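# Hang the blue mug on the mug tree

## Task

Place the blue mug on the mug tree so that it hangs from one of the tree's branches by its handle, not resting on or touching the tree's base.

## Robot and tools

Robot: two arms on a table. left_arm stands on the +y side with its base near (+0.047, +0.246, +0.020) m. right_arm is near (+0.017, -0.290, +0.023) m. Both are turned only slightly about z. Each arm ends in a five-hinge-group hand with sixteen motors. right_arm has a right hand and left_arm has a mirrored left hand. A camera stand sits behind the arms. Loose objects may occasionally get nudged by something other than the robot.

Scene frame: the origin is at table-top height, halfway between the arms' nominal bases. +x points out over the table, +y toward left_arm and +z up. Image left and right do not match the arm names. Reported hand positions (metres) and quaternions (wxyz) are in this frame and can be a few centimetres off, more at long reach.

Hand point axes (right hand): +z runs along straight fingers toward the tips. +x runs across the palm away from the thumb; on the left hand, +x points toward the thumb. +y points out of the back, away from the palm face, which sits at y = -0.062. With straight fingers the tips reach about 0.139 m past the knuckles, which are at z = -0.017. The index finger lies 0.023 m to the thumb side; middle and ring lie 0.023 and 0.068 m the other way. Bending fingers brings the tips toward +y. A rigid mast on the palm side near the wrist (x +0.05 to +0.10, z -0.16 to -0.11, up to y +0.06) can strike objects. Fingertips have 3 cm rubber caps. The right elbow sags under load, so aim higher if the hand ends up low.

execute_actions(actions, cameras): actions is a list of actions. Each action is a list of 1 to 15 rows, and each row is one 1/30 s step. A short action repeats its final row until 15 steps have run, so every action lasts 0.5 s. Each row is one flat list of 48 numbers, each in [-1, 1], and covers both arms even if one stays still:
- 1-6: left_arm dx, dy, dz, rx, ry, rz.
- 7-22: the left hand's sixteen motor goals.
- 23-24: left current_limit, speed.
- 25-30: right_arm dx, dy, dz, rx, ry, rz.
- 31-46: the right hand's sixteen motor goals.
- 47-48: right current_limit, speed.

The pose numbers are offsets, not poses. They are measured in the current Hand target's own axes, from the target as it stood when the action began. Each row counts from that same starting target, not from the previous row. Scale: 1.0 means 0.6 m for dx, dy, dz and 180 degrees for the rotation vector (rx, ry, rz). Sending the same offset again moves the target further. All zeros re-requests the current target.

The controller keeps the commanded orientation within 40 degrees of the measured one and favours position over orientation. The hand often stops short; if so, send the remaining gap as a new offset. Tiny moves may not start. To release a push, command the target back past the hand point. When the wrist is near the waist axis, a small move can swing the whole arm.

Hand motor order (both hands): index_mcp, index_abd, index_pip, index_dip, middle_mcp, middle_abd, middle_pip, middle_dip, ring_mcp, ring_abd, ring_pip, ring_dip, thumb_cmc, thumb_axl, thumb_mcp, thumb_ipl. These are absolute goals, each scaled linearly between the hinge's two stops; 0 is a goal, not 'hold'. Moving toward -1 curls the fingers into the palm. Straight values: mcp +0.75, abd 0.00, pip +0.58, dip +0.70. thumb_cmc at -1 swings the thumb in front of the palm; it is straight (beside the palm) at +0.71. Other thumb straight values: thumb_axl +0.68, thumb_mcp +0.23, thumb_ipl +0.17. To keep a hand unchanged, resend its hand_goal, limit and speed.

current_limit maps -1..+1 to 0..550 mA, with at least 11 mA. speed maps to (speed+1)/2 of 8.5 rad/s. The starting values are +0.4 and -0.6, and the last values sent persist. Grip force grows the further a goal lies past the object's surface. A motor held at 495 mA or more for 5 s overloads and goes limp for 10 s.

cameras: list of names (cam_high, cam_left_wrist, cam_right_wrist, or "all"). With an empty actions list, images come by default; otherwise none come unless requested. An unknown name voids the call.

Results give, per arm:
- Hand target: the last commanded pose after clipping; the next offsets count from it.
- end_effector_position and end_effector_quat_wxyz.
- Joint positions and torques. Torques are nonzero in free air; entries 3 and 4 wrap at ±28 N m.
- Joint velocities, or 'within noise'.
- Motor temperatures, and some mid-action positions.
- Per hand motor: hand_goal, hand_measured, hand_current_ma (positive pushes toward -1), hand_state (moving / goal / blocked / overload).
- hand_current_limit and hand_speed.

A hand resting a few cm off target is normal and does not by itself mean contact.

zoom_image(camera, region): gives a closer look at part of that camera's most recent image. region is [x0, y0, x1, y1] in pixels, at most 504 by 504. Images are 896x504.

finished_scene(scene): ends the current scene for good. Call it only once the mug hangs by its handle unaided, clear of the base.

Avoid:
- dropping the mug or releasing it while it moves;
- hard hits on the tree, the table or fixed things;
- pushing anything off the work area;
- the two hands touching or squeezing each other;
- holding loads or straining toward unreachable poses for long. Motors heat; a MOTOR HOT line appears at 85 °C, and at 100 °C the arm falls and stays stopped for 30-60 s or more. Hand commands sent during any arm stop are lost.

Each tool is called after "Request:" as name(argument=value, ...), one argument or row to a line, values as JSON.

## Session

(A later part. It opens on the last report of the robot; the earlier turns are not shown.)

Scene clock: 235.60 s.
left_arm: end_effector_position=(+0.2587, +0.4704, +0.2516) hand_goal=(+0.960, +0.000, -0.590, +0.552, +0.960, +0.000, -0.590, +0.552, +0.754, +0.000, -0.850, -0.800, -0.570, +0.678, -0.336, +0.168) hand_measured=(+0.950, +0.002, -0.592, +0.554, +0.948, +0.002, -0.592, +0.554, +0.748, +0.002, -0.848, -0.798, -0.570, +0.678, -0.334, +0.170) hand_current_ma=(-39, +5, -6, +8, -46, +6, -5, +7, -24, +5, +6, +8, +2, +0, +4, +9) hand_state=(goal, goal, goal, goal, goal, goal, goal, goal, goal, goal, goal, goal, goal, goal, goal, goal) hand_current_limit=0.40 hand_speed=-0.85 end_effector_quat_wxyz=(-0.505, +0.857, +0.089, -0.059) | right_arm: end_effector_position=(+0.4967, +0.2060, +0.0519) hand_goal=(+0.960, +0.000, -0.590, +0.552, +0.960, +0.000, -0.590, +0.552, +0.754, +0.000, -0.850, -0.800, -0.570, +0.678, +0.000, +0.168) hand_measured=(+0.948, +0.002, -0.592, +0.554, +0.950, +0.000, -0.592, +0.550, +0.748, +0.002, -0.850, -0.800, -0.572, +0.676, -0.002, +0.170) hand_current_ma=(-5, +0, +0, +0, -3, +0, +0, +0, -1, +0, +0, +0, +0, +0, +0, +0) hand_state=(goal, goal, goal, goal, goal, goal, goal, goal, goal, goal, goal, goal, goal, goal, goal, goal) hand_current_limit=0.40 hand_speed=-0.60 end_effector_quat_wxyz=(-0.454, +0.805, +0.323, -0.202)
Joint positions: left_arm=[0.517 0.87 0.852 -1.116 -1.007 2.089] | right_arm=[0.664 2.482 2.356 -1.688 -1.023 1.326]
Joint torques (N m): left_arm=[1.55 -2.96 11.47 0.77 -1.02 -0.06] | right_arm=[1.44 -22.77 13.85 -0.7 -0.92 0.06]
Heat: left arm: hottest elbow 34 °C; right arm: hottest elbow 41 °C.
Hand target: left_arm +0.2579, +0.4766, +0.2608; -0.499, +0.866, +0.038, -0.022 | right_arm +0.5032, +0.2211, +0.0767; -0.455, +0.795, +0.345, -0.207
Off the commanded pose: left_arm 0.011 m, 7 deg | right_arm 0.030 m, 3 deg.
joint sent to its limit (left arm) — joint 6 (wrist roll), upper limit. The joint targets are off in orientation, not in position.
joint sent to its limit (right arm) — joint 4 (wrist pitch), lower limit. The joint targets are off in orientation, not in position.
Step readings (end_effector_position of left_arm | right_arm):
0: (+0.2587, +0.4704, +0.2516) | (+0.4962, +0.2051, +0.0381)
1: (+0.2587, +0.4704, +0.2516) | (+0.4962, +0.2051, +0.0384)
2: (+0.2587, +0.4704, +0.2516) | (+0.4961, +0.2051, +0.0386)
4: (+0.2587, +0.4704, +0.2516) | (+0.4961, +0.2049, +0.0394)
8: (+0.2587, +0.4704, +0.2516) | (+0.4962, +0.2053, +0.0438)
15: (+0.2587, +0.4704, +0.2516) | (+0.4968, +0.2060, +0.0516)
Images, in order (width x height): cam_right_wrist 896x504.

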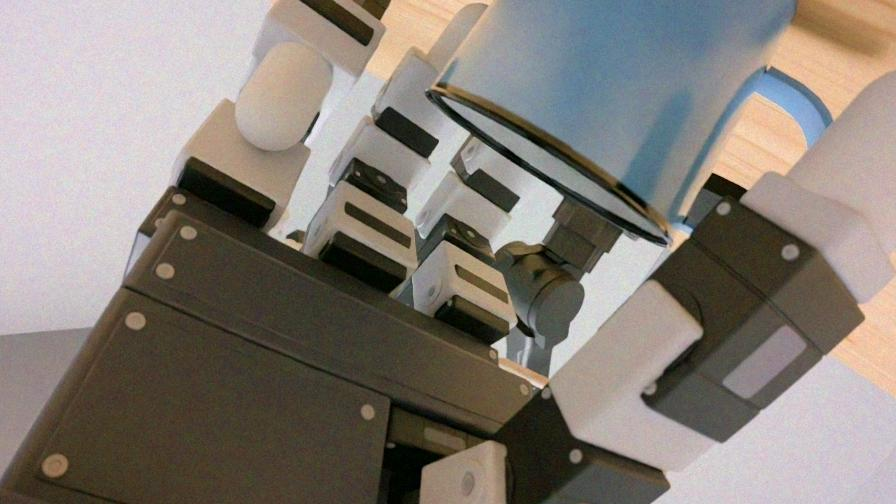

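Request:
execute_actions(
  actions=[
    [[0,0,0,0,0,0,0.959,0,-0.591,0.551,0.959,0,-0.591,0.551,0.754,0,-0.85,-0.8,-0.571,0.678,-0.337,0.168,0.4,-0.85,0,0,0,0,0,0,0.89,0,-0.854,0.551,0.89,0,-0.854,0.551,0.754,0,-0.85,-0.8,-0.571,0.678,-0.19,0.168,0.4,-0.8]],
    [[0,0,0,0,0,0,0.959,0,-0.591,0.551,0.959,0,-0.591,0.551,0.754,0,-0.85,-0.8,-0.571,0.678,-0.337,0.168,0.4,-0.85,0,0,0,0,0,0,0.82,0,-0.88,0.551,0.82,0,-0.88,0.551,0.754,0,-0.85,-0.8,-0.571,0.678,-0.30,0.168,0.4,-0.85]],
  ],
  cameras=["cam_right_wrist", "cam_high"],
)

Request:
zoom_image(
  camera="cam_high",
  region=[400, 240, 580, 400],
)

Scene clock: 237.07 s.
left_arm: end_effector_position=(+0.2587, +0.4704, +0.2516) hand_goal=(+0.960, +0.000, -0.590, +0.552, +0.960, +0.000, -0.590, +0.552, +0.754, +0.000, -0.850, -0.800, -0.570, +0.678, -0.336, +0.168) hand_measured=(+0.950, +0.002, -0.592, +0.554, +0.948, +0.002, -0.592, +0.554, +0.748, +0.002, -0.848, -0.798, -0.570, +0.678, -0.334, +0.170) hand_current_ma=(-39, +5, -6, +8, -46, +6, -5, +7, -24, +5, +6, +8, +2, +0, +4, +9) hand_state=(goal, goal, goal, goal, goal, goal, goal, goal, goal, goal, goal, goal, goal, goal, goal, goal) hand_current_limit=0.40 hand_speed=-0.85 end_effector_quat_wxyz=(-0.505, +0.857, +0.089, -0.059) | right_arm: end_effector_position=(+0.4964, +0.2059, +0.0519) hand_goal=(+0.820, +0.000, -0.880, +0.552, +0.820, +0.000, -0.880, +0.552, +0.754, +0.000, -0.850, -0.800, -0.570, +0.678, -0.300, +0.168) hand_measured=(+0.872, +0.002, -0.840, +0.566, +0.884, +0.000, -0.830, +0.572, +0.748, +0.002, -0.850, -0.800, -0.562, +0.676, -0.186, +0.188) hand_current_ma=(+62, +0, +34, +5, +88, +0, +49, +10, -1, +0, +0, +0, +2, +0, +365, +16) hand_state=(blocked, goal, blocked, goal, blocked, goal, blocked, blocked, goal, goal, goal, goal, goal, goal, blocked, blocked) hand_current_limit=0.40 hand_speed=-0.85 end_effector_quat_wxyz=(-0.453, +0.806, +0.322, -0.203)
Joint positions: left_arm=[0.517 0.87 0.852 -1.116 -1.007 2.089] | right_arm=[0.664 2.482 2.356 -1.688 -1.022 1.329]
Joint torques (N m): left_arm=[1.55 -3.02 11.43 0.76 -1.03 -0.06] | right_arm=[1.44 -22.71 13.81 -0.8 -0.96 0.02]
Heat: left arm: hottest elbow 34 °C; right arm: hottest elbow 42 °C.
Hand target: left_arm +0.2579, +0.4766, +0.2608; -0.499, +0.866, +0.038, -0.022 | right_arm +0.5032, +0.2210, +0.0767; -0.455, +0.795, +0.344, -0.207
Off the commanded pose: left_arm 0.011 m, 7 deg | right_arm 0.030 m, 3 deg.
joint sent to its limit (left arm) — joint 6 (wrist roll), upper limit. The joint targets are off in orientation, not in position.
joint sent to its limit (right arm) — joint 4 (wrist pitch), lower limit. The joint targets are off in orientation, not in position.
Step readings (end_effector_position of left_arm | right_arm):
0: (+0.2587, +0.4704, +0.2516) | (+0.4967, +0.2060, +0.0519)
1: (+0.2587, +0.4704, +0.2516) | (+0.4967, +0.2060, +0.0519)
2: (+0.2587, +0.4704, +0.2516) | (+0.4967, +0.2060, +0.0519)
4: (+0.2587, +0.4704, +0.2516) | (+0.4967, +0.2060, +0.0519)
8: (+0.2587, +0.4704, +0.2516) | (+0.4967, +0.2060, +0.0519)
15: (+0.2587, +0.4704, +0.2516) | (+0.4967, +0.2058, +0.0518)
16: (+0.2587, +0.4704, +0.2516) | (+0.4967, +0.2058, +0.0518)
17: (+0.2587, +0.4704, +0.2516) | (+0.4967, +0.2058, +0.0518)
19: (+0.2587, +0.4704, +0.2516) | (+0.4967, +0.2058, +0.0518)
23: (+0.2587, +0.4704, +0.2516) | (+0.4965, +0.2059, +0.0519)
30: (+0.2587, +0.4704, +0.2516) | (+0.4964, +0.2059, +0.0519)
Images, in order (width x height): cam_high 896x504, cam_right_wrist 896x504.

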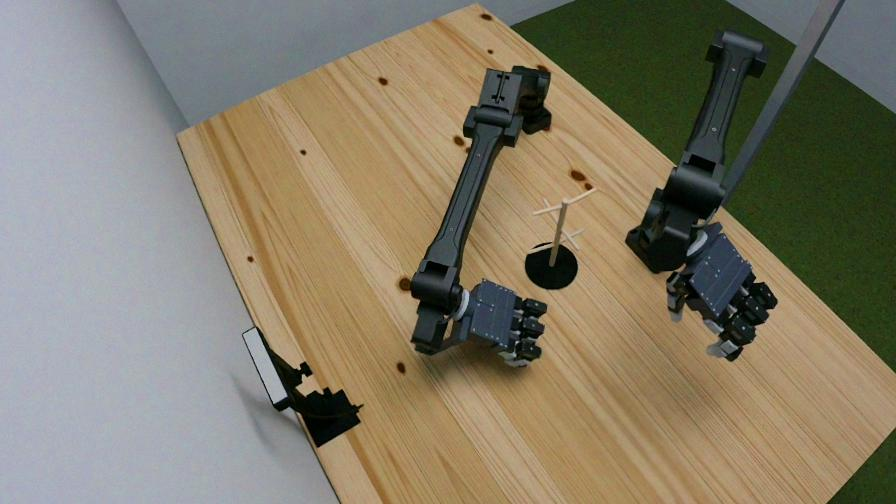

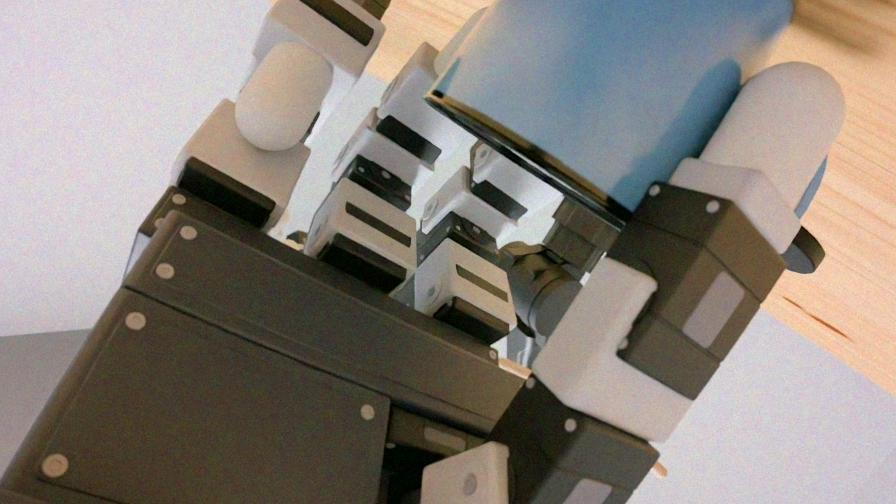

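Scaled by 2.800.

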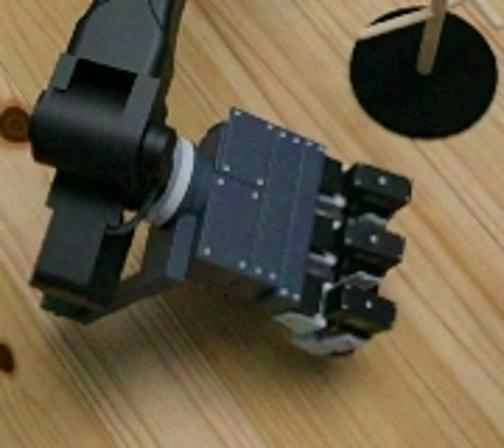

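Request:
execute_actions(
  actions=[
    [[0,0,0,0,0,0,0.959,0,-0.591,0.551,0.959,0,-0.591,0.551,0.754,0,-0.85,-0.8,-0.571,0.678,-0.337,0.168,0.4,-0.85,0,0,0,0,0,0,0.73,0,-0.93,0.5,0.73,0,-0.93,0.5,0.754,0,-0.85,-0.8,-0.571,0.678,-0.35,0.168,0.4,-0.85]],
    [[0,0,0,0,0,0,0.959,0,-0.591,0.551,0.959,0,-0.591,0.551,0.754,0,-0.85,-0.8,-0.571,0.678,-0.337,0.168,0.4,-0.85,0,-0.0577,-0.0333,0,0,0,0.73,0,-0.93,0.5,0.73,0,-0.93,0.5,0.754,0,-0.85,-0.8,-0.571,0.678,-0.35,0.168,0.4,-0.85]],
  ],
  cameras=["cam_right_wrist", "cam_high"],
)

Request:
zoom_image(
  camera="cam_high",
  region=[400, 240, 580, 400],
)

Scene clock: 238.57 s.
left_arm: end_effector_position=(+0.2587, +0.4704, +0.2516) hand_goal=(+0.960, +0.000, -0.590, +0.552, +0.960, +0.000, -0.590, +0.552, +0.754, +0.000, -0.850, -0.800, -0.570, +0.678, -0.336, +0.168) hand_measured=(+0.950, +0.002, -0.592, +0.554, +0.948, +0.002, -0.592, +0.554, +0.748, +0.002, -0.848, -0.798, -0.570, +0.678, -0.334, +0.170) hand_current_ma=(-39, +5, -6, +8, -46, +6, -5, +7, -24, +5, +6, +8, +2, +0, +4, +9) hand_state=(goal, goal, goal, goal, goal, goal, goal, goal, goal, goal, goal, goal, goal, goal, goal, goal) hand_current_limit=0.40 hand_speed=-0.85 end_effector_quat_wxyz=(-0.505, +0.857, +0.089, -0.059) | right_arm: end_effector_position=(+0.4979, +0.2072, +0.0908) hand_goal=(+0.730, +0.000, -0.930, +0.500, +0.730, +0.000, -0.930, +0.500, +0.754, +0.000, -0.850, -0.800, -0.570, +0.678, -0.350, +0.168) hand_measured=(+0.856, +0.004, -0.840, +0.556, +0.868, +0.000, -0.832, +0.568, +0.748, +0.002, -0.850, -0.800, -0.556, +0.672, -0.186, +0.198) hand_current_ma=(+302, +0, +147, +61, +352, +0, +169, +87, -1, +0, +0, +0, +6, -2, +385, +34) hand_state=(blocked, goal, blocked, blocked, blocked, goal, blocked, blocked, goal, goal, goal, goal, goal, goal, blocked, blocked) hand_current_limit=0.40 hand_speed=-0.85 end_effector_quat_wxyz=(-0.455, +0.809, +0.320, -0.188)
Joint positions: left_arm=[0.517 0.87 0.852 -1.116 -1.007 2.089] | right_arm=[0.665 2.426 2.36 -1.688 -1.019 1.371]
Joint torques (N m): left_arm=[1.49 -2.9 11.45 0.75 -1.02 -0.06] | right_arm=[1.32 -22.77 14.16 -0.69 -1.1 0.01]
Heat: left arm: hottest elbow 34 °C; right arm: hottest elbow 42 °C.
Hand target: left_arm +0.2579, +0.4766, +0.2608; -0.499, +0.866, +0.038, -0.022 | right_arm +0.5037, +0.2215, +0.1167; -0.455, +0.795, +0.345, -0.207
Off the commanded pose: left_arm 0.011 m, 7 deg | right_arm 0.030 m, 4 deg.
joint sent to its limit (left arm) — joint 6 (wrist roll), upper limit. The joint targets are off in orientation, not in position.
joint sent to its limit (right arm) — joint 4 (wrist pitch), lower limit. The joint targets are off in orientation, not in position.
Step readings (end_effector_position of left_arm | right_arm):
0: (+0.2587, +0.4704, +0.2516) | (+0.4964, +0.2059, +0.0519)
1: (+0.2587, +0.4704, +0.2516) | (+0.4964, +0.2059, +0.0519)
2: (+0.2587, +0.4704, +0.2516) | (+0.4964, +0.2059, +0.0519)
4: (+0.2587, +0.4704, +0.2516) | (+0.4964, +0.2059, +0.0519)
8: (+0.2587, +0.4704, +0.2516) | (+0.4961, +0.2062, +0.0519)
15: (+0.2587, +0.4704, +0.2516) | (+0.4961, +0.2062, +0.0519)
16: (+0.2587, +0.4704, +0.2516) | (+0.4961, +0.2063, +0.0521)
17: (+0.2587, +0.4704, +0.2516) | (+0.4960, +0.2062, +0.0527)
19: (+0.2587, +0.4704, +0.2516) | (+0.4960, +0.2057, +0.0551)
23: (+0.2587, +0.4704, +0.2516) | (+0.4962, +0.2059, +0.0660)
30: (+0.2587, +0.4704, +0.2516) | (+0.4974, +0.2068, +0.0886)
Images, in order (width x height): cam_high 896x504, cam_right_wrist 896x504.

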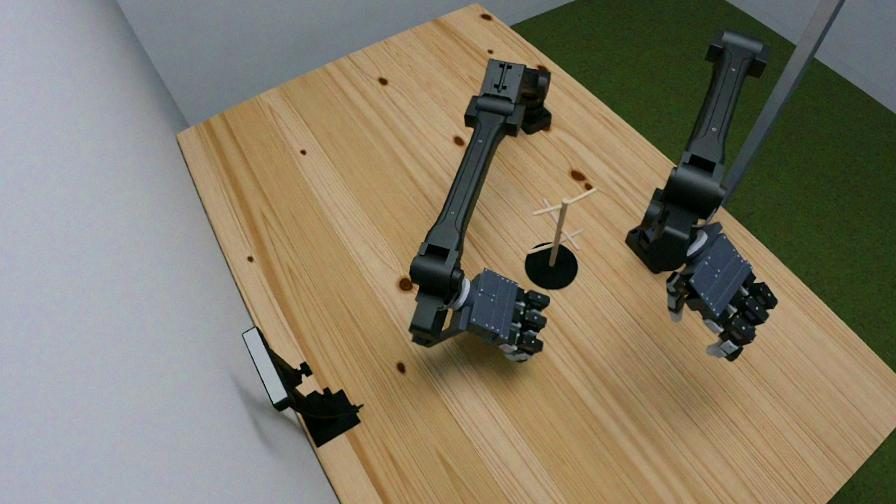

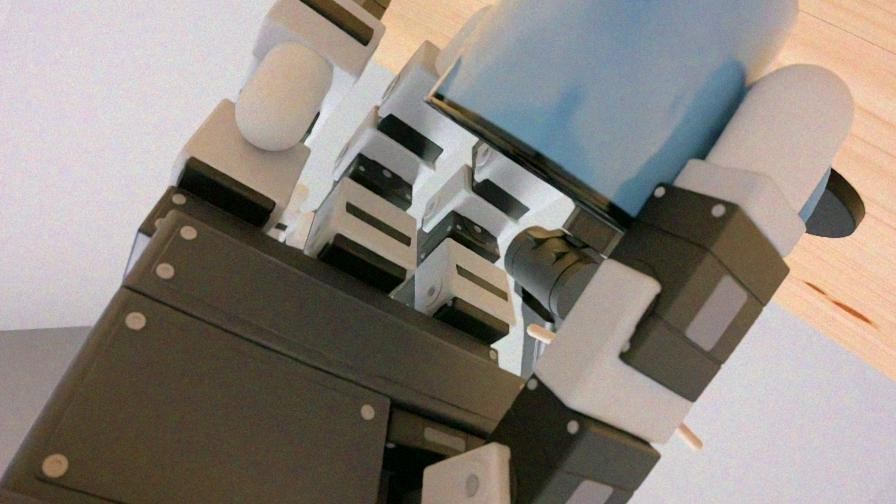

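Scaled by 2.800.

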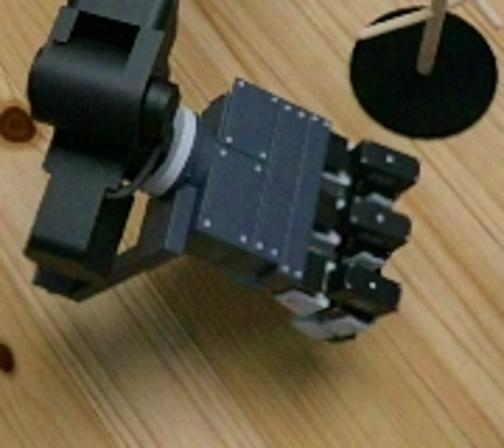

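Request:
execute_actions(
  actions=[
    [[0,0,0,0,0,0,0.959,0,-0.591,0.551,0.959,0,-0.591,0.551,0.754,0,-0.85,-0.8,-0.571,0.678,-0.337,0.168,0.4,-0.85,-0.0292,-0.0974,-0.048,0,0.0289,0.0167,0.73,0,-0.93,0.5,0.73,0,-0.93,0.5,0.754,0,-0.85,-0.8,-0.571,0.678,-0.35,0.168,0.4,-0.85]],
    [[0,0,0,0,0,0,0.959,0,-0.591,0.551,0.959,0,-0.591,0.551,0.754,0,-0.85,-0.8,-0.571,0.678,-0.337,0.168,0.4,-0.85,-0.0292,-0.0974,-0.048,0,0.0289,0.0167,0.73,0,-0.93,0.5,0.73,0,-0.93,0.5,0.754,0,-0.85,-0.8,-0.571,0.678,-0.35,0.168,0.4,-0.85]],
  ],
  cameras=["cam_right_wrist", "cam_high"],
)

Request:
zoom_image(
  camera="cam_high",
  region=[400, 180, 620, 360],
)

Scene clock: 240.53 s.
left_arm: end_effector_position=(+0.2587, +0.4704, +0.2516) hand_goal=(+0.960, +0.000, -0.590, +0.552, +0.960, +0.000, -0.590, +0.552, +0.754, +0.000, -0.850, -0.800, -0.570, +0.678, -0.336, +0.168) hand_measured=(+0.950, +0.002, -0.592, +0.554, +0.948, +0.002, -0.592, +0.554, +0.748, +0.002, -0.848, -0.798, -0.570, +0.678, -0.334, +0.170) hand_current_ma=(-39, +5, -6, +8, -46, +6, -5, +7, -24, +5, +6, +8, +2, +0, +4, +9) hand_state=(goal, goal, goal, goal, goal, goal, goal, goal, goal, goal, goal, goal, goal, goal, goal, goal) hand_current_limit=0.40 hand_speed=-0.85 end_effector_quat_wxyz=(-0.505, +0.857, +0.089, -0.059) | right_arm: end_effector_position=(+0.4739, +0.1965, +0.2363) hand_goal=(+0.730, +0.000, -0.930, +0.500, +0.730, +0.000, -0.930, +0.500, +0.754, +0.000, -0.850, -0.800, -0.570, +0.678, -0.350, +0.168) hand_measured=(+0.856, +0.004, -0.840, +0.556, +0.866, +0.000, -0.832, +0.568, +0.748, +0.002, -0.850, -0.800, -0.554, +0.670, -0.186, +0.198) hand_current_ma=(+301, +0, +147, +61, +350, +0, +169, +87, -1, +0, +0, +0, +6, -2, +385, +35) hand_state=(blocked, goal, blocked, blocked, blocked, goal, blocked, blocked, goal, goal, goal, goal, goal, goal, blocked, blocked) hand_current_limit=0.40 hand_speed=-0.85 end_effector_quat_wxyz=(-0.469, +0.829, +0.254, -0.167)
Joint positions: left_arm=[0.517 0.87 0.852 -1.116 -1.007 2.089] | right_arm=[0.665 2.215 2.36 -1.688 -1.042 1.648]
Joint torques (N m): left_arm=[1.49 -2.96 11.44 0.76 -1.02 -0.06] | right_arm=[1.26 -21.48 11.69 0.51 -1.05 0.07]
Heat: left arm: hottest elbow 34 °C; right arm: hottest elbow 42 °C.
Hand target: left_arm +0.2579, +0.4766, +0.2608; -0.499, +0.866, +0.038, -0.022 | right_arm +0.4739, +0.2047, +0.2474; -0.473, +0.827, +0.260, -0.157
Off the commanded pose: left_arm 0.011 m, 7 deg | right_arm 0.014 m, 1 deg.
joint sent to its limit (left arm) — joint 6 (wrist roll), upper limit. The joint targets are off in orientation, not in position.
Step readings (end_effector_position of left_arm | right_arm):
0: (+0.2587, +0.4704, +0.2516) | (+0.4978, +0.2071, +0.0909)
1: (+0.2587, +0.4704, +0.2516) | (+0.4978, +0.2071, +0.0911)
2: (+0.2587, +0.4704, +0.2516) | (+0.4972, +0.2071, +0.0925)
4: (+0.2587, +0.4704, +0.2516) | (+0.4953, +0.2070, +0.0976)
8: (+0.2587, +0.4704, +0.2516) | (+0.4929, +0.2067, +0.1211)
15: (+0.2587, +0.4704, +0.2516) | (+0.4902, +0.2059, +0.1700)
16: (+0.2587, +0.4704, +0.2516) | (+0.4899, +0.2058, +0.1733)
17: (+0.2587, +0.4704, +0.2516) | (+0.4889, +0.2054, +0.1772)
19: (+0.2587, +0.4704, +0.2516) | (+0.4862, +0.2041, +0.1837)
23: (+0.2587, +0.4704, +0.2516) | (+0.4814, +0.2012, +0.2008)
30: (+0.2587, +0.4704, +0.2516) | (+0.4755, +0.1975, +0.2323)
Images, in order (width x height): cam_high 896x504, cam_right_wrist 896x504.

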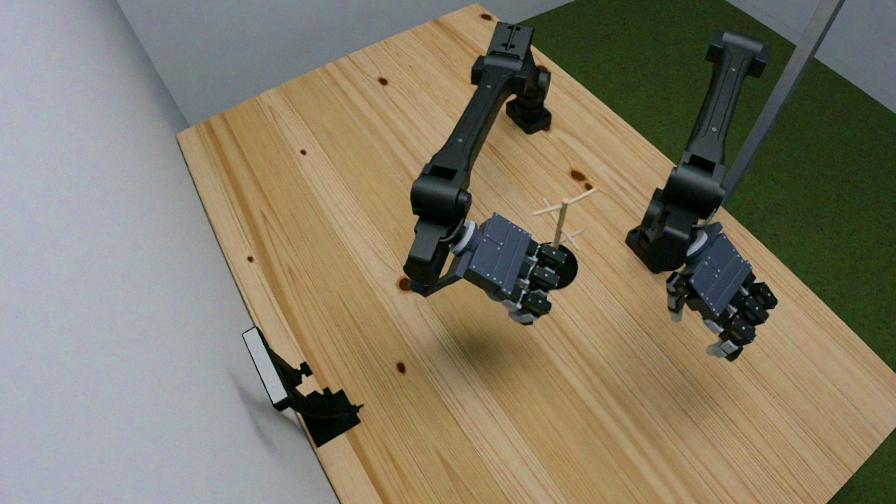

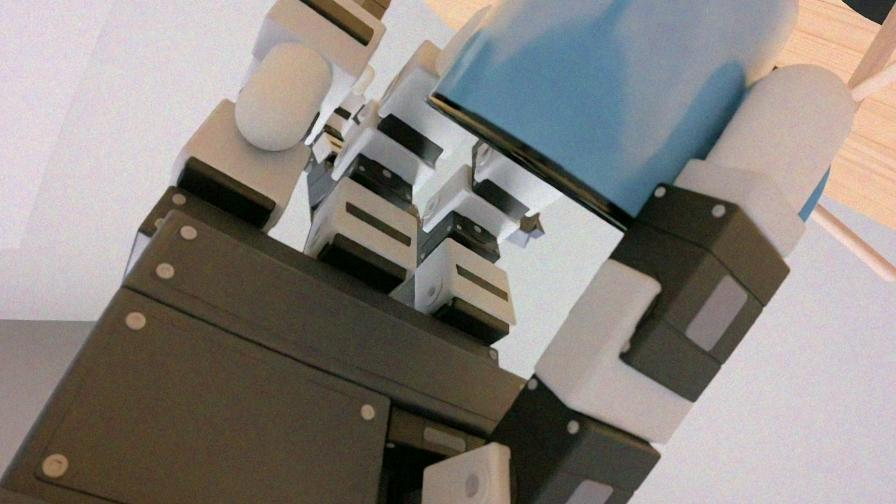

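Scaled by 2.291.

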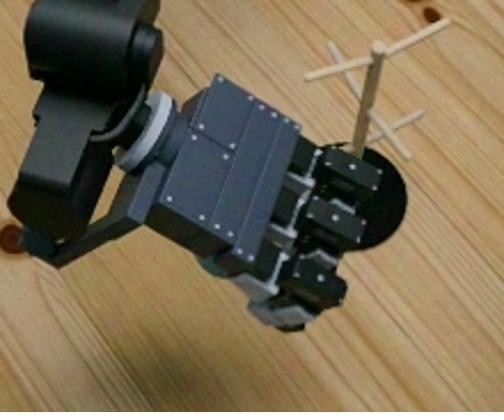

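Request:
zoom_image(
  camera="cam_high",
  region=[500, 170, 620, 300],
)

Scaled by 3.877.

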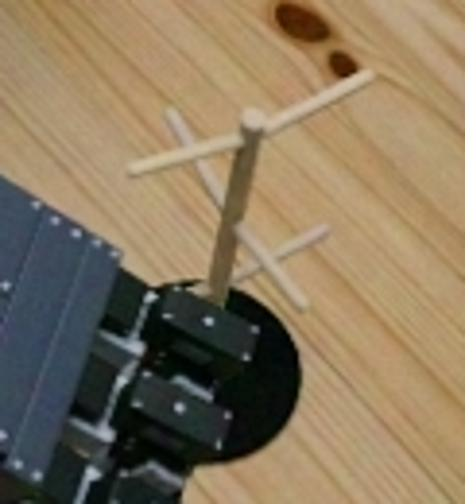

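Request:
execute_actions(
  actions=[
    [[0,0,0,0,0,0,0.959,0,-0.591,0.551,0.959,0,-0.591,0.551,0.754,0,-0.85,-0.8,-0.571,0.678,-0.337,0.168,0.4,-0.85,-0.0716,-0.0245,0.0008,0,-0.0137,-0.0079,0.73,0,-0.93,0.5,0.73,0,-0.93,0.5,0.754,0,-0.85,-0.8,-0.571,0.678,-0.35,0.168,0.4,-0.85]],
    [[0,0,0,0,0,0,0.959,0,-0.591,0.551,0.959,0,-0.591,0.551,0.754,0,-0.85,-0.8,-0.571,0.678,-0.337,0.168,0.4,-0.85,-0.0716,-0.0245,0.0008,0,-0.0137,-0.0079,0.73,0,-0.93,0.5,0.73,0,-0.93,0.5,0.754,0,-0.85,-0.8,-0.571,0.678,-0.35,0.168,0.4,-0.85]],
  ],
  cameras=["cam_right_wrist", "cam_high"],
)

Request:
zoom_image(
  camera="cam_high",
  region=[440, 150, 640, 310],
)

Scene clock: 245.17 s.
left_arm: end_effector_position=(+0.2587, +0.4704, +0.2516) hand_goal=(+0.960, +0.000, -0.590, +0.552, +0.960, +0.000, -0.590, +0.552, +0.754, +0.000, -0.850, -0.800, -0.570, +0.678, -0.336, +0.168) hand_measured=(+0.950, +0.002, -0.592, +0.554, +0.948, +0.002, -0.592, +0.554, +0.748, +0.002, -0.848, -0.798, -0.570, +0.678, -0.334, +0.170) hand_current_ma=(-39, +5, -6, +8, -46, +6, -5, +7, -24, +5, +6, +8, +2, +0, +4, +9) hand_state=(goal, goal, goal, goal, goal, goal, goal, goal, goal, goal, goal, goal, goal, goal, goal, goal) hand_current_limit=0.40 hand_speed=-0.85 end_effector_quat_wxyz=(-0.505, +0.857, +0.089, -0.059) | right_arm: end_effector_position=(+0.4040, +0.1646, +0.2691) hand_goal=(+0.730, +0.000, -0.930, +0.500, +0.730, +0.000, -0.930, +0.500, +0.754, +0.000, -0.850, -0.800, -0.570, +0.678, -0.350, +0.168) hand_measured=(+0.856, +0.004, -0.840, +0.556, +0.866, +0.000, -0.832, +0.568, +0.748, +0.002, -0.850, -0.800, -0.554, +0.670, -0.186, +0.198) hand_current_ma=(+298, +0, +147, +61, +347, +0, +169, +87, -1, +0, +0, +0, +7, -3, +385, +35) hand_state=(blocked, goal, blocked, blocked, blocked, goal, blocked, blocked, goal, goal, goal, goal, goal, goal, blocked, blocked) hand_current_limit=0.40 hand_speed=-0.85 end_effector_quat_wxyz=(-0.465, +0.817, +0.293, -0.177)
Joint positions: left_arm=[0.517 0.87 0.852 -1.116 -1.007 2.089] | right_arm=[0.697 1.984 2.065 -1.687 -1.04 1.55]
Joint torques (N m): left_arm=[1.61 -2.9 11.41 0.77 -1.03 -0.06] | right_arm=[0.97 -18.73 8.61 -0.51 -1.16 -0.14]
Heat: left arm: hottest elbow 34 °C; right arm: hottest shoulder 42 °C.
Hand target: left_arm +0.2579, +0.4766, +0.2608; -0.499, +0.866, +0.038, -0.022 | right_arm +0.3961, +0.1659, +0.2736; -0.465, +0.813, +0.300, -0.181
Off the commanded pose: left_arm 0.011 m, 7 deg | right_arm 0.009 m, 1 deg.
joint sent to its limit (left arm) — joint 6 (wrist roll), upper limit. The joint targets are off in orientation, not in position.
joint sent to its limit (right arm) — joint 4 (wrist pitch), lower limit. The joint targets still meet the commanded pose.
Step readings (end_effector_position of left_arm | right_arm):
0: (+0.2587, +0.4704, +0.2516) | (+0.4739, +0.1965, +0.2363)
1: (+0.2587, +0.4704, +0.2516) | (+0.4739, +0.1965, +0.2363)
2: (+0.2587, +0.4704, +0.2516) | (+0.4731, +0.1962, +0.2362)
4: (+0.2587, +0.4704, +0.2516) | (+0.4662, +0.1935, +0.2352)
8: (+0.2587, +0.4704, +0.2516) | (+0.4522, +0.1850, +0.2380)
15: (+0.2587, +0.4704, +0.2516) | (+0.4414, +0.1830, +0.2565)
16: (+0.2587, +0.4704, +0.2516) | (+0.4403, +0.1832, +0.2580)
17: (+0.2587, +0.4704, +0.2516) | (+0.4381, +0.1821, +0.2585)
19: (+0.2587, +0.4704, +0.2516) | (+0.4282, +0.1767, +0.2576)
23: (+0.2587, +0.4704, +0.2516) | (+0.4128, +0.1669, +0.2585)
30: (+0.2587, +0.4704, +0.2516) | (+0.4051, +0.1650, +0.2695)
Images, in order (width x height): cam_high 896x504, cam_right_wrist 896x504.

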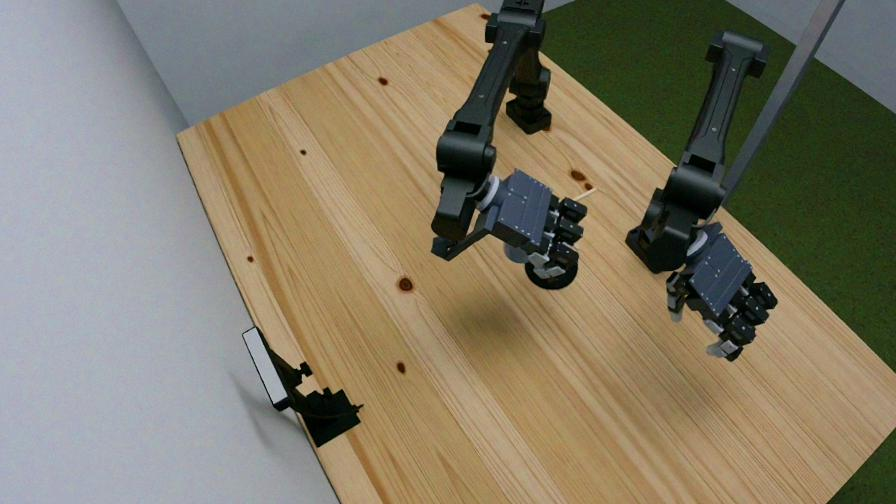

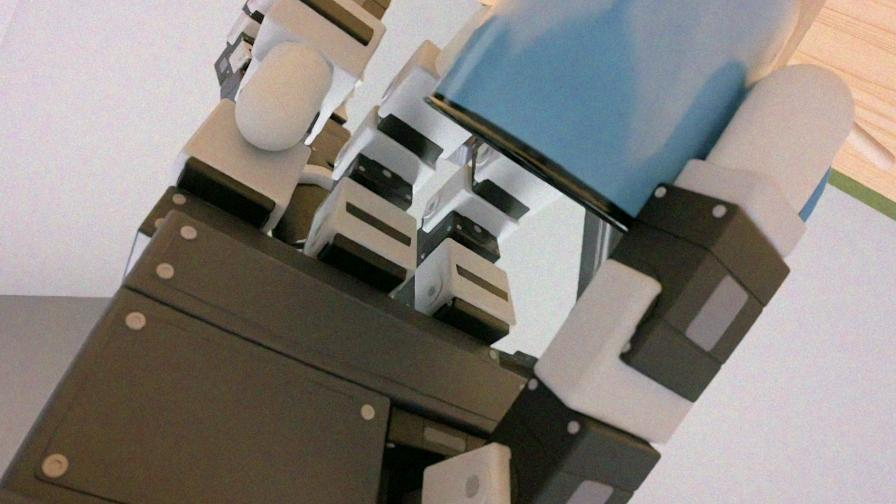

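Scaled by 2.520.

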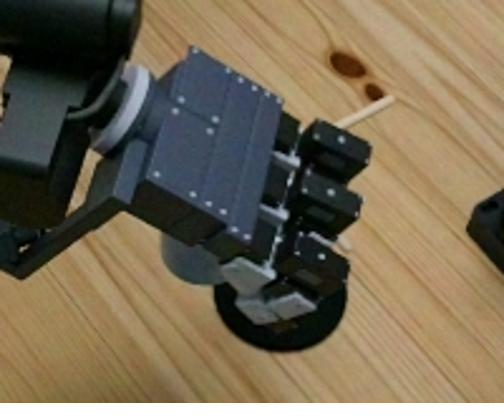

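Request:
zoom_image(
  camera="cam_right_wrist",
  region=[646, 0, 896, 250],
)

Scaled by 2.016.

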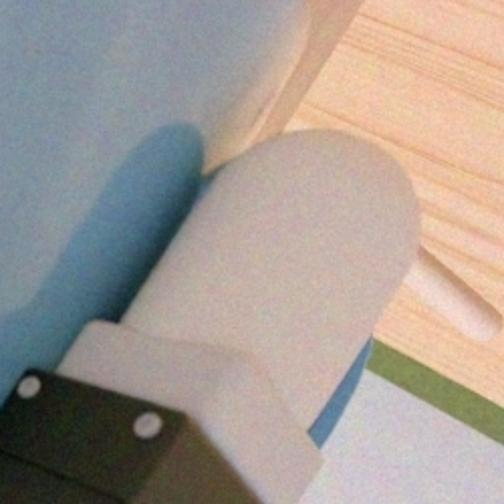

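Request:
execute_actions(
  actions=[
    [[0,0,0,0,0,0,0.959,0,-0.591,0.551,0.959,0,-0.591,0.551,0.754,0,-0.85,-0.8,-0.571,0.678,-0.337,0.168,0.4,-0.85,-0.0328,-0.0055,0.0412,0,0,0,0.73,0,-0.93,0.5,0.73,0,-0.93,0.5,0.754,0,-0.85,-0.8,-0.571,0.678,-0.35,0.168,0.4,-0.85]],
  ],
  cameras=["cam_right_wrist", "cam_high"],
)

Request:
zoom_image(
  camera="cam_high",
  region=[440, 150, 640, 310],
)

Request:
zoom_image(
  camera="cam_right_wrist",
  region=[646, 0, 896, 250],
)

Scene clock: 246.60 s.
left_arm: end_effector_position=(+0.2587, +0.4704, +0.2516) hand_goal=(+0.960, +0.000, -0.590, +0.552, +0.960, +0.000, -0.590, +0.552, +0.754, +0.000, -0.850, -0.800, -0.570, +0.678, -0.336, +0.168) hand_measured=(+0.950, +0.002, -0.592, +0.554, +0.948, +0.002, -0.592, +0.554, +0.748, +0.002, -0.848, -0.798, -0.570, +0.678, -0.334, +0.170) hand_current_ma=(-39, +5, -6, +8, -46, +6, -5, +7, -24, +5, +6, +8, +2, +0, +4, +9) hand_state=(goal, goal, goal, goal, goal, goal, goal, goal, goal, goal, goal, goal, goal, goal, goal, goal) hand_current_limit=0.40 hand_speed=-0.85 end_effector_quat_wxyz=(-0.505, +0.857, +0.089, -0.059) | right_arm: end_effector_position=(+0.3702, +0.1707, +0.2574) hand_goal=(+0.730, +0.000, -0.930, +0.500, +0.730, +0.000, -0.930, +0.500, +0.754, +0.000, -0.850, -0.800, -0.570, +0.678, -0.350, +0.168) hand_measured=(+0.856, +0.004, -0.840, +0.556, +0.866, +0.000, -0.832, +0.568, +0.748, +0.002, -0.850, -0.800, -0.554, +0.670, -0.186, +0.198) hand_current_ma=(+298, +0, +147, +61, +347, +0, +169, +87, -1, +0, +0, +0, +7, -3, +385, +35) hand_state=(blocked, goal, blocked, blocked, blocked, goal, blocked, blocked, goal, goal, goal, goal, goal, goal, blocked, blocked) hand_current_limit=0.40 hand_speed=-0.85 end_effector_quat_wxyz=(-0.463, +0.813, +0.302, -0.184)
Joint positions: left_arm=[0.517 0.87 0.852 -1.116 -1.007 2.089] | right_arm=[0.742 1.916 1.928 -1.586 -1.043 1.592]
Joint torques (N m): left_arm=[1.61 -2.96 11.44 0.77 -1.02 -0.05] | right_arm=[0.79 -18.37 8.79 0.34 -1.13 0.08]
Heat: left arm: hottest elbow 34 °C; right arm: hottest shoulder 42 °C.
Hand target: left_arm +0.2579, +0.4766, +0.2608; -0.499, +0.866, +0.038, -0.022 | right_arm +0.3660, +0.1703, +0.2642; -0.465, +0.813, +0.300, -0.181
Off the commanded pose: left_arm 0.011 m, 7 deg | right_arm 0.008 m, 0 deg.
joint sent to its limit (left arm) — joint 6 (wrist roll), upper limit. The joint targets are off in orientation, not in position.
Step readings (end_effector_position of left_arm | right_arm):
0: (+0.2587, +0.4704, +0.2516) | (+0.4041, +0.1646, +0.2691)
1: (+0.2587, +0.4704, +0.2516) | (+0.4039, +0.1645, +0.2687)
2: (+0.2587, +0.4704, +0.2516) | (+0.4017, +0.1649, +0.2674)
4: (+0.2587, +0.4704, +0.2516) | (+0.3967, +0.1634, +0.2626)
8: (+0.2587, +0.4704, +0.2516) | (+0.3816, +0.1629, +0.2544)
15: (+0.2587, +0.4704, +0.2516) | (+0.3705, +0.1709, +0.2548)
Images, in order (width x height): cam_high 896x504, cam_right_wrist 896x504.

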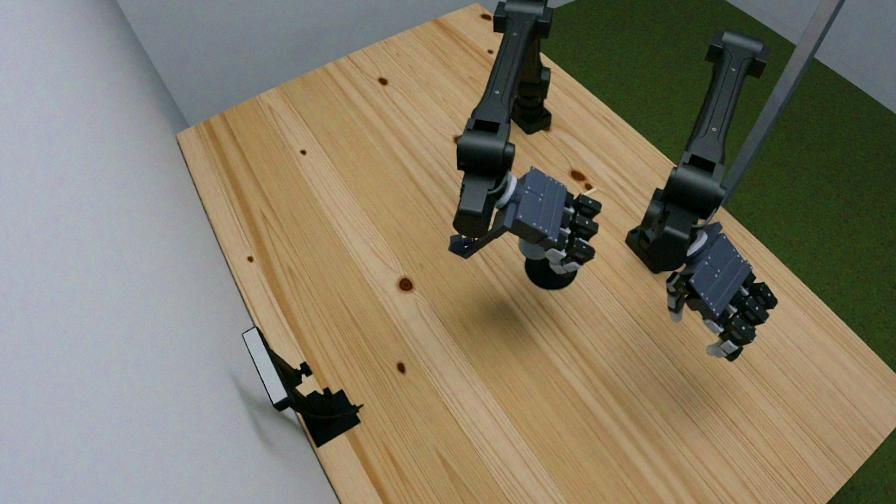

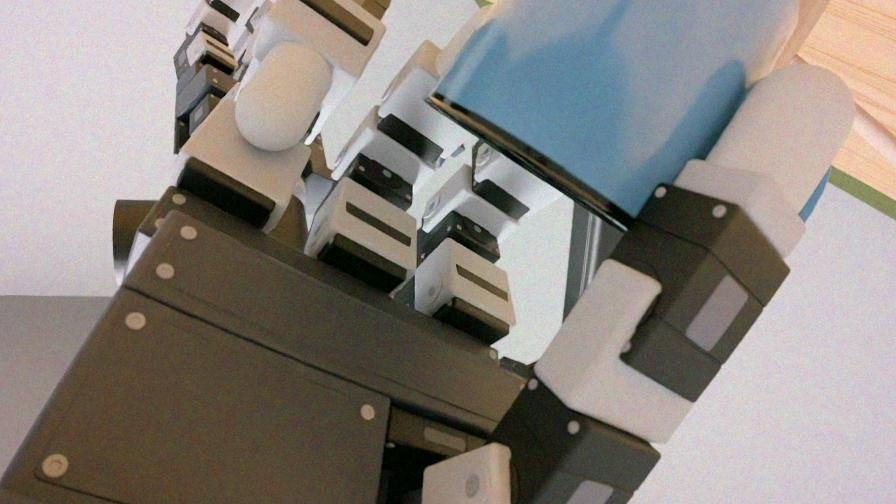

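Scaled by 2.520.

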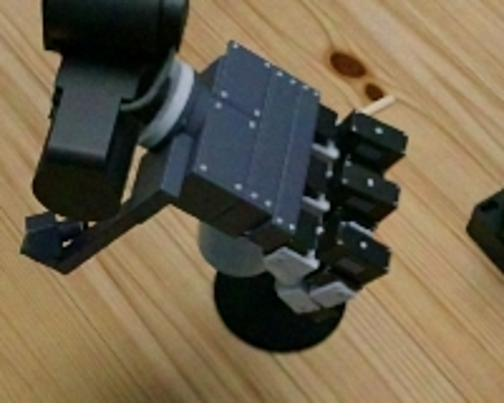

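Scaled by 2.016.

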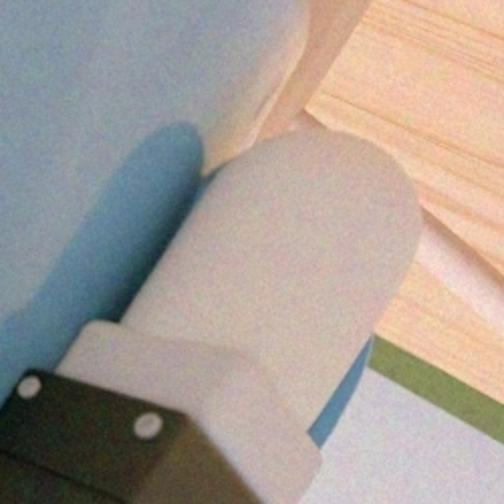

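Request:
execute_actions(
  actions=[
    [[0,0,0,0,0,0,0.959,0,-0.591,0.551,0.959,0,-0.591,0.551,0.754,0,-0.85,-0.8,-0.571,0.678,-0.337,0.168,0.4,-0.85,-0.0168,-0.01,0.0173,0,0,0,0.73,0,-0.93,0.5,0.73,0,-0.93,0.5,0.754,0,-0.85,-0.8,-0.571,0.678,-0.35,0.168,0.4,-0.85]],
  ],
  cameras=["cam_right_wrist", "cam_high"],
)

Request:
zoom_image(
  camera="cam_high",
  region=[440, 150, 640, 310],
)

Scene clock: 247.97 s.
left_arm: end_effector_position=(+0.2587, +0.4704, +0.2516) hand_goal=(+0.960, +0.000, -0.590, +0.552, +0.960, +0.000, -0.590, +0.552, +0.754, +0.000, -0.850, -0.800, -0.570, +0.678, -0.336, +0.168) hand_measured=(+0.950, +0.002, -0.592, +0.554, +0.948, +0.002, -0.592, +0.554, +0.748, +0.002, -0.848, -0.798, -0.570, +0.678, -0.334, +0.170) hand_current_ma=(-39, +5, -6, +8, -46, +6, -5, +7, -24, +5, +6, +8, +2, +0, +4, +9) hand_state=(goal, goal, goal, goal, goal, goal, goal, goal, goal, goal, goal, goal, goal, goal, goal, goal) hand_current_limit=0.40 hand_speed=-0.85 end_effector_quat_wxyz=(-0.505, +0.857, +0.089, -0.059) | right_arm: end_effector_position=(+0.3576, +0.1711, +0.2578) hand_goal=(+0.730, +0.000, -0.930, +0.500, +0.730, +0.000, -0.930, +0.500, +0.754, +0.000, -0.850, -0.800, -0.570, +0.678, -0.350, +0.168) hand_measured=(+0.856, +0.004, -0.840, +0.556, +0.866, +0.000, -0.832, +0.568, +0.748, +0.002, -0.850, -0.800, -0.554, +0.670, -0.186, +0.198) hand_current_ma=(+298, +0, +147, +61, +347, +0, +169, +87, -1, +0, +0, +0, +7, -3, +385, +35) hand_state=(blocked, goal, blocked, blocked, blocked, goal, blocked, blocked, goal, goal, goal, goal, goal, goal, blocked, blocked) hand_current_limit=0.40 hand_speed=-0.85 end_effector_quat_wxyz=(-0.464, +0.814, +0.299, -0.183)
Joint positions: left_arm=[0.517 0.87 0.852 -1.116 -1.007 2.089] | right_arm=[0.756 1.879 1.874 -1.532 -1.043 1.634]
Joint torques (N m): left_arm=[1.49 -3.08 11.41 0.8 -1.02 -0.05] | right_arm=[1.03 -18.08 8.79 0.39 -1.09 0.05]
Heat: left arm: hottest elbow 34 °C; right arm: hottest shoulder 42 °C.
Hand target: left_arm +0.2579, +0.4766, +0.2608; -0.499, +0.866, +0.038, -0.022 | right_arm +0.3506, +0.1727, +0.2643; -0.465, +0.813, +0.300, -0.181
Off the commanded pose: left_arm 0.011 m, 7 deg | right_arm 0.010 m, 0 deg.
joint sent to its limit (left arm) — joint 6 (wrist roll), upper limit. The joint targets are off in orientation, not in position.
Step readings (end_effector_position of left_arm | right_arm):
0: (+0.2587, +0.4704, +0.2516) | (+0.3701, +0.1707, +0.2574)
1: (+0.2587, +0.4704, +0.2516) | (+0.3701, +0.1707, +0.2572)
2: (+0.2587, +0.4704, +0.2516) | (+0.3701, +0.1707, +0.2568)
4: (+0.2587, +0.4704, +0.2516) | (+0.3681, +0.1699, +0.2551)
8: (+0.2587, +0.4704, +0.2516) | (+0.3627, +0.1685, +0.2538)
15: (+0.2587, +0.4704, +0.2516) | (+0.3585, +0.1710, +0.2575)
Images, in order (width x height): cam_high 896x504, cam_right_wrist 896x504.

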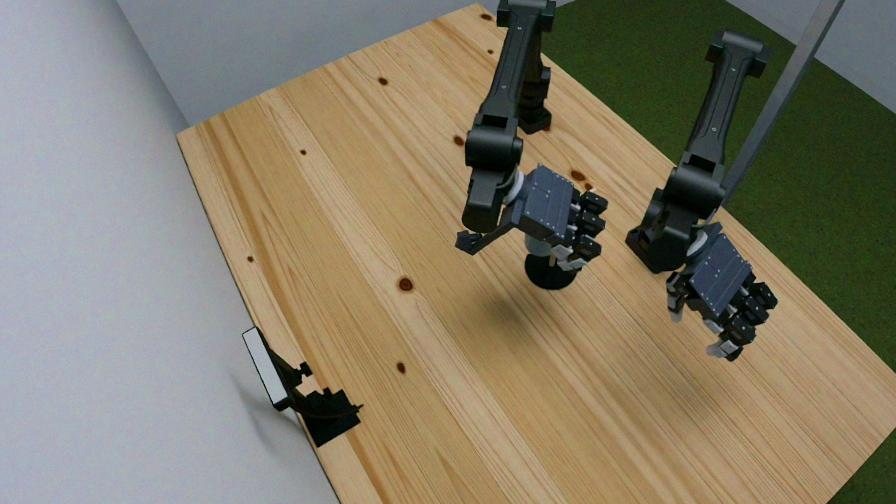

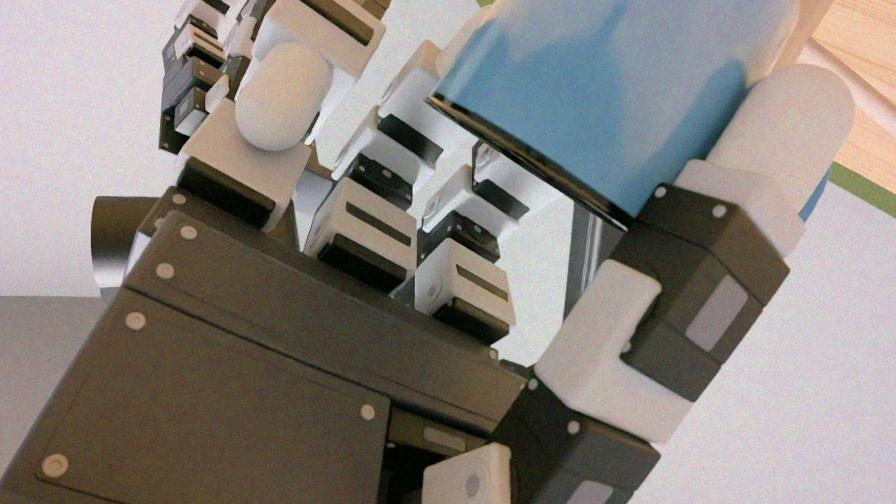

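Scaled by 2.520.

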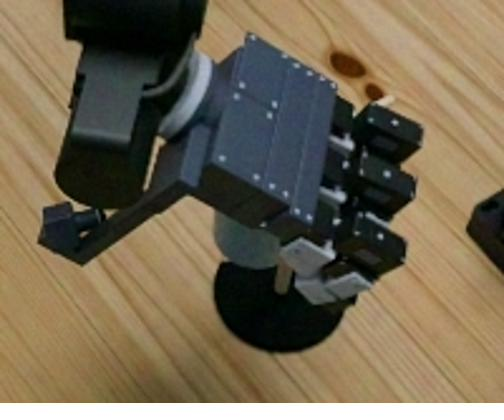

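Request:
execute_actions(
  actions=[
    [[0,0,0,0,0,0,0.959,0,-0.591,0.551,0.959,0,-0.591,0.551,0.754,0,-0.85,-0.8,-0.571,0.678,-0.337,0.168,0.4,-0.85,-0.0168,-0.01,0.0173,0,0,0,0.73,0,-0.93,0.5,0.73,0,-0.93,0.5,0.754,0,-0.85,-0.8,-0.571,0.678,-0.35,0.168,0.4,-0.85]],
  ],
  cameras=["cam_right_wrist", "cam_high"],
)

Request:
zoom_image(
  camera="cam_high",
  region=[440, 150, 640, 310],
)

Request:
zoom_image(
  camera="cam_right_wrist",
  region=[646, 0, 896, 250],
)

Scene clock: 248.97 s.
left_arm: end_effector_position=(+0.2587, +0.4704, +0.2516) hand_goal=(+0.960, +0.000, -0.590, +0.552, +0.960, +0.000, -0.590, +0.552, +0.754, +0.000, -0.850, -0.800, -0.570, +0.678, -0.336, +0.168) hand_measured=(+0.950, +0.002, -0.592, +0.554, +0.948, +0.002, -0.592, +0.554, +0.748, +0.002, -0.848, -0.798, -0.570, +0.678, -0.334, +0.170) hand_current_ma=(-39, +5, -6, +8, -46, +6, -5, +7, -24, +5, +6, +8, +2, +0, +4, +9) hand_state=(goal, goal, goal, goal, goal, goal, goal, goal, goal, goal, goal, goal, goal, goal, goal, goal) hand_current_limit=0.40 hand_speed=-0.85 end_effector_quat_wxyz=(-0.505, +0.857, +0.089, -0.059) | right_arm: end_effector_position=(+0.3450, +0.1733, +0.2577) hand_goal=(+0.730, +0.000, -0.930, +0.500, +0.730, +0.000, -0.930, +0.500, +0.754, +0.000, -0.850, -0.800, -0.570, +0.678, -0.350, +0.168) hand_measured=(+0.854, +0.004, -0.840, +0.556, +0.866, +0.000, -0.832, +0.568, +0.748, +0.002, -0.850, -0.800, -0.554, +0.668, -0.186, +0.200) hand_current_ma=(+293, +0, +147, +61, +343, +0, +169, +87, -1, +0, +0, +0, +7, -4, +385, +39) hand_state=(blocked, goal, blocked, blocked, blocked, goal, blocked, blocked, goal, goal, goal, goal, goal, goal, blocked, blocked) hand_current_limit=0.40 hand_speed=-0.85 end_effector_quat_wxyz=(-0.464, +0.814, +0.301, -0.179)
Joint positions: left_arm=[0.517 0.87 0.852 -1.116 -1.007 2.089] | right_arm=[0.775 1.844 1.825 -1.478 -1.039 1.67]
Joint torques (N m): left_arm=[1.49 -2.9 11.44 0.75 -1.02 -0.05] | right_arm=[1.38 -17.73 8.85 0.44 -1.2 0.11]
Heat: left arm: hottest elbow 34 °C; right arm: hottest shoulder 42 °C.
Hand target: left_arm +0.2579, +0.4766, +0.2608; -0.499, +0.866, +0.038, -0.022 | right_arm +0.3350, +0.1752, +0.2644; -0.465, +0.813, +0.300, -0.181
Off the commanded pose: left_arm 0.011 m, 7 deg | right_arm 0.012 m, 0 deg.
joint sent to its limit (left arm) — joint 6 (wrist roll), upper limit. The joint targets are off in orientation, not in position.
Step readings (end_effector_position of left_arm | right_arm):
0: (+0.2587, +0.4704, +0.2516) | (+0.3576, +0.1711, +0.2578)
1: (+0.2587, +0.4704, +0.2516) | (+0.3576, +0.1711, +0.2578)
2: (+0.2587, +0.4704, +0.2516) | (+0.3571, +0.1713, +0.2572)
4: (+0.2587, +0.4704, +0.2516) | (+0.3542, +0.1716, +0.2558)
8: (+0.2587, +0.4704, +0.2516) | (+0.3477, +0.1716, +0.2547)
15: (+0.2587, +0.4704, +0.2516) | (+0.3449, +0.1733, +0.2581)
Images, in order (width x height): cam_high 896x504, cam_right_wrist 896x504.

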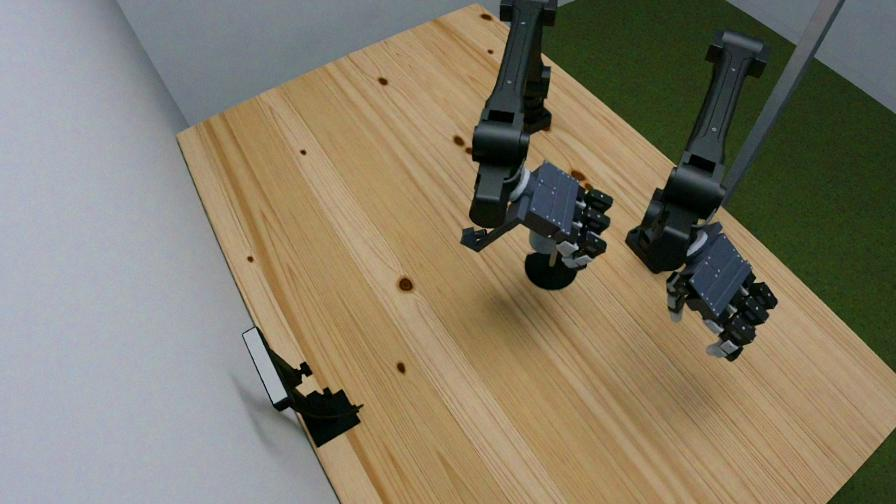

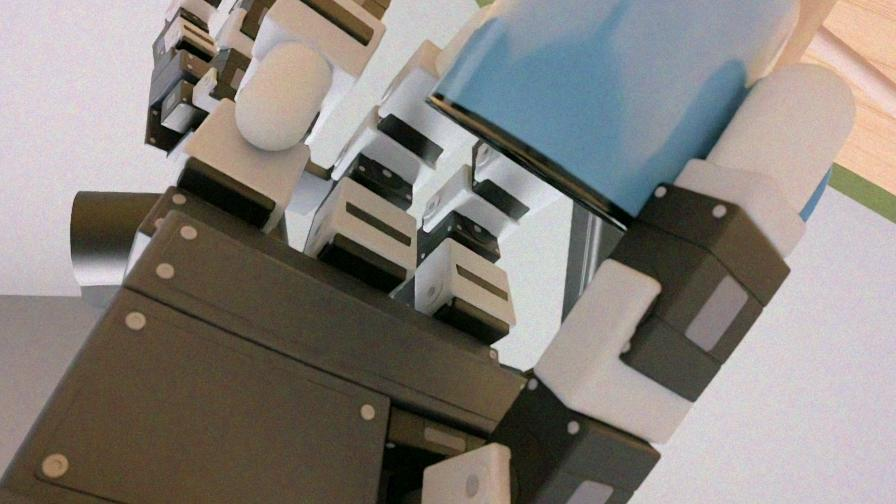

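Scaled by 2.520.

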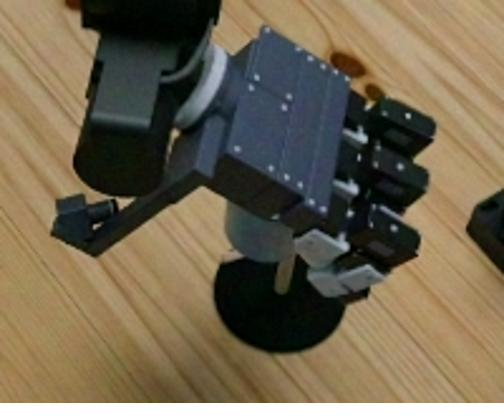

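Scaled by 2.016.

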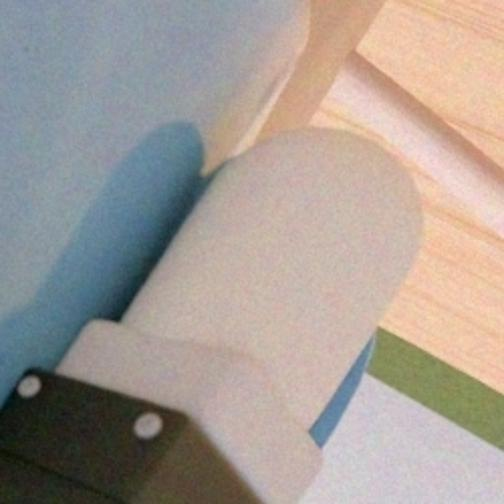

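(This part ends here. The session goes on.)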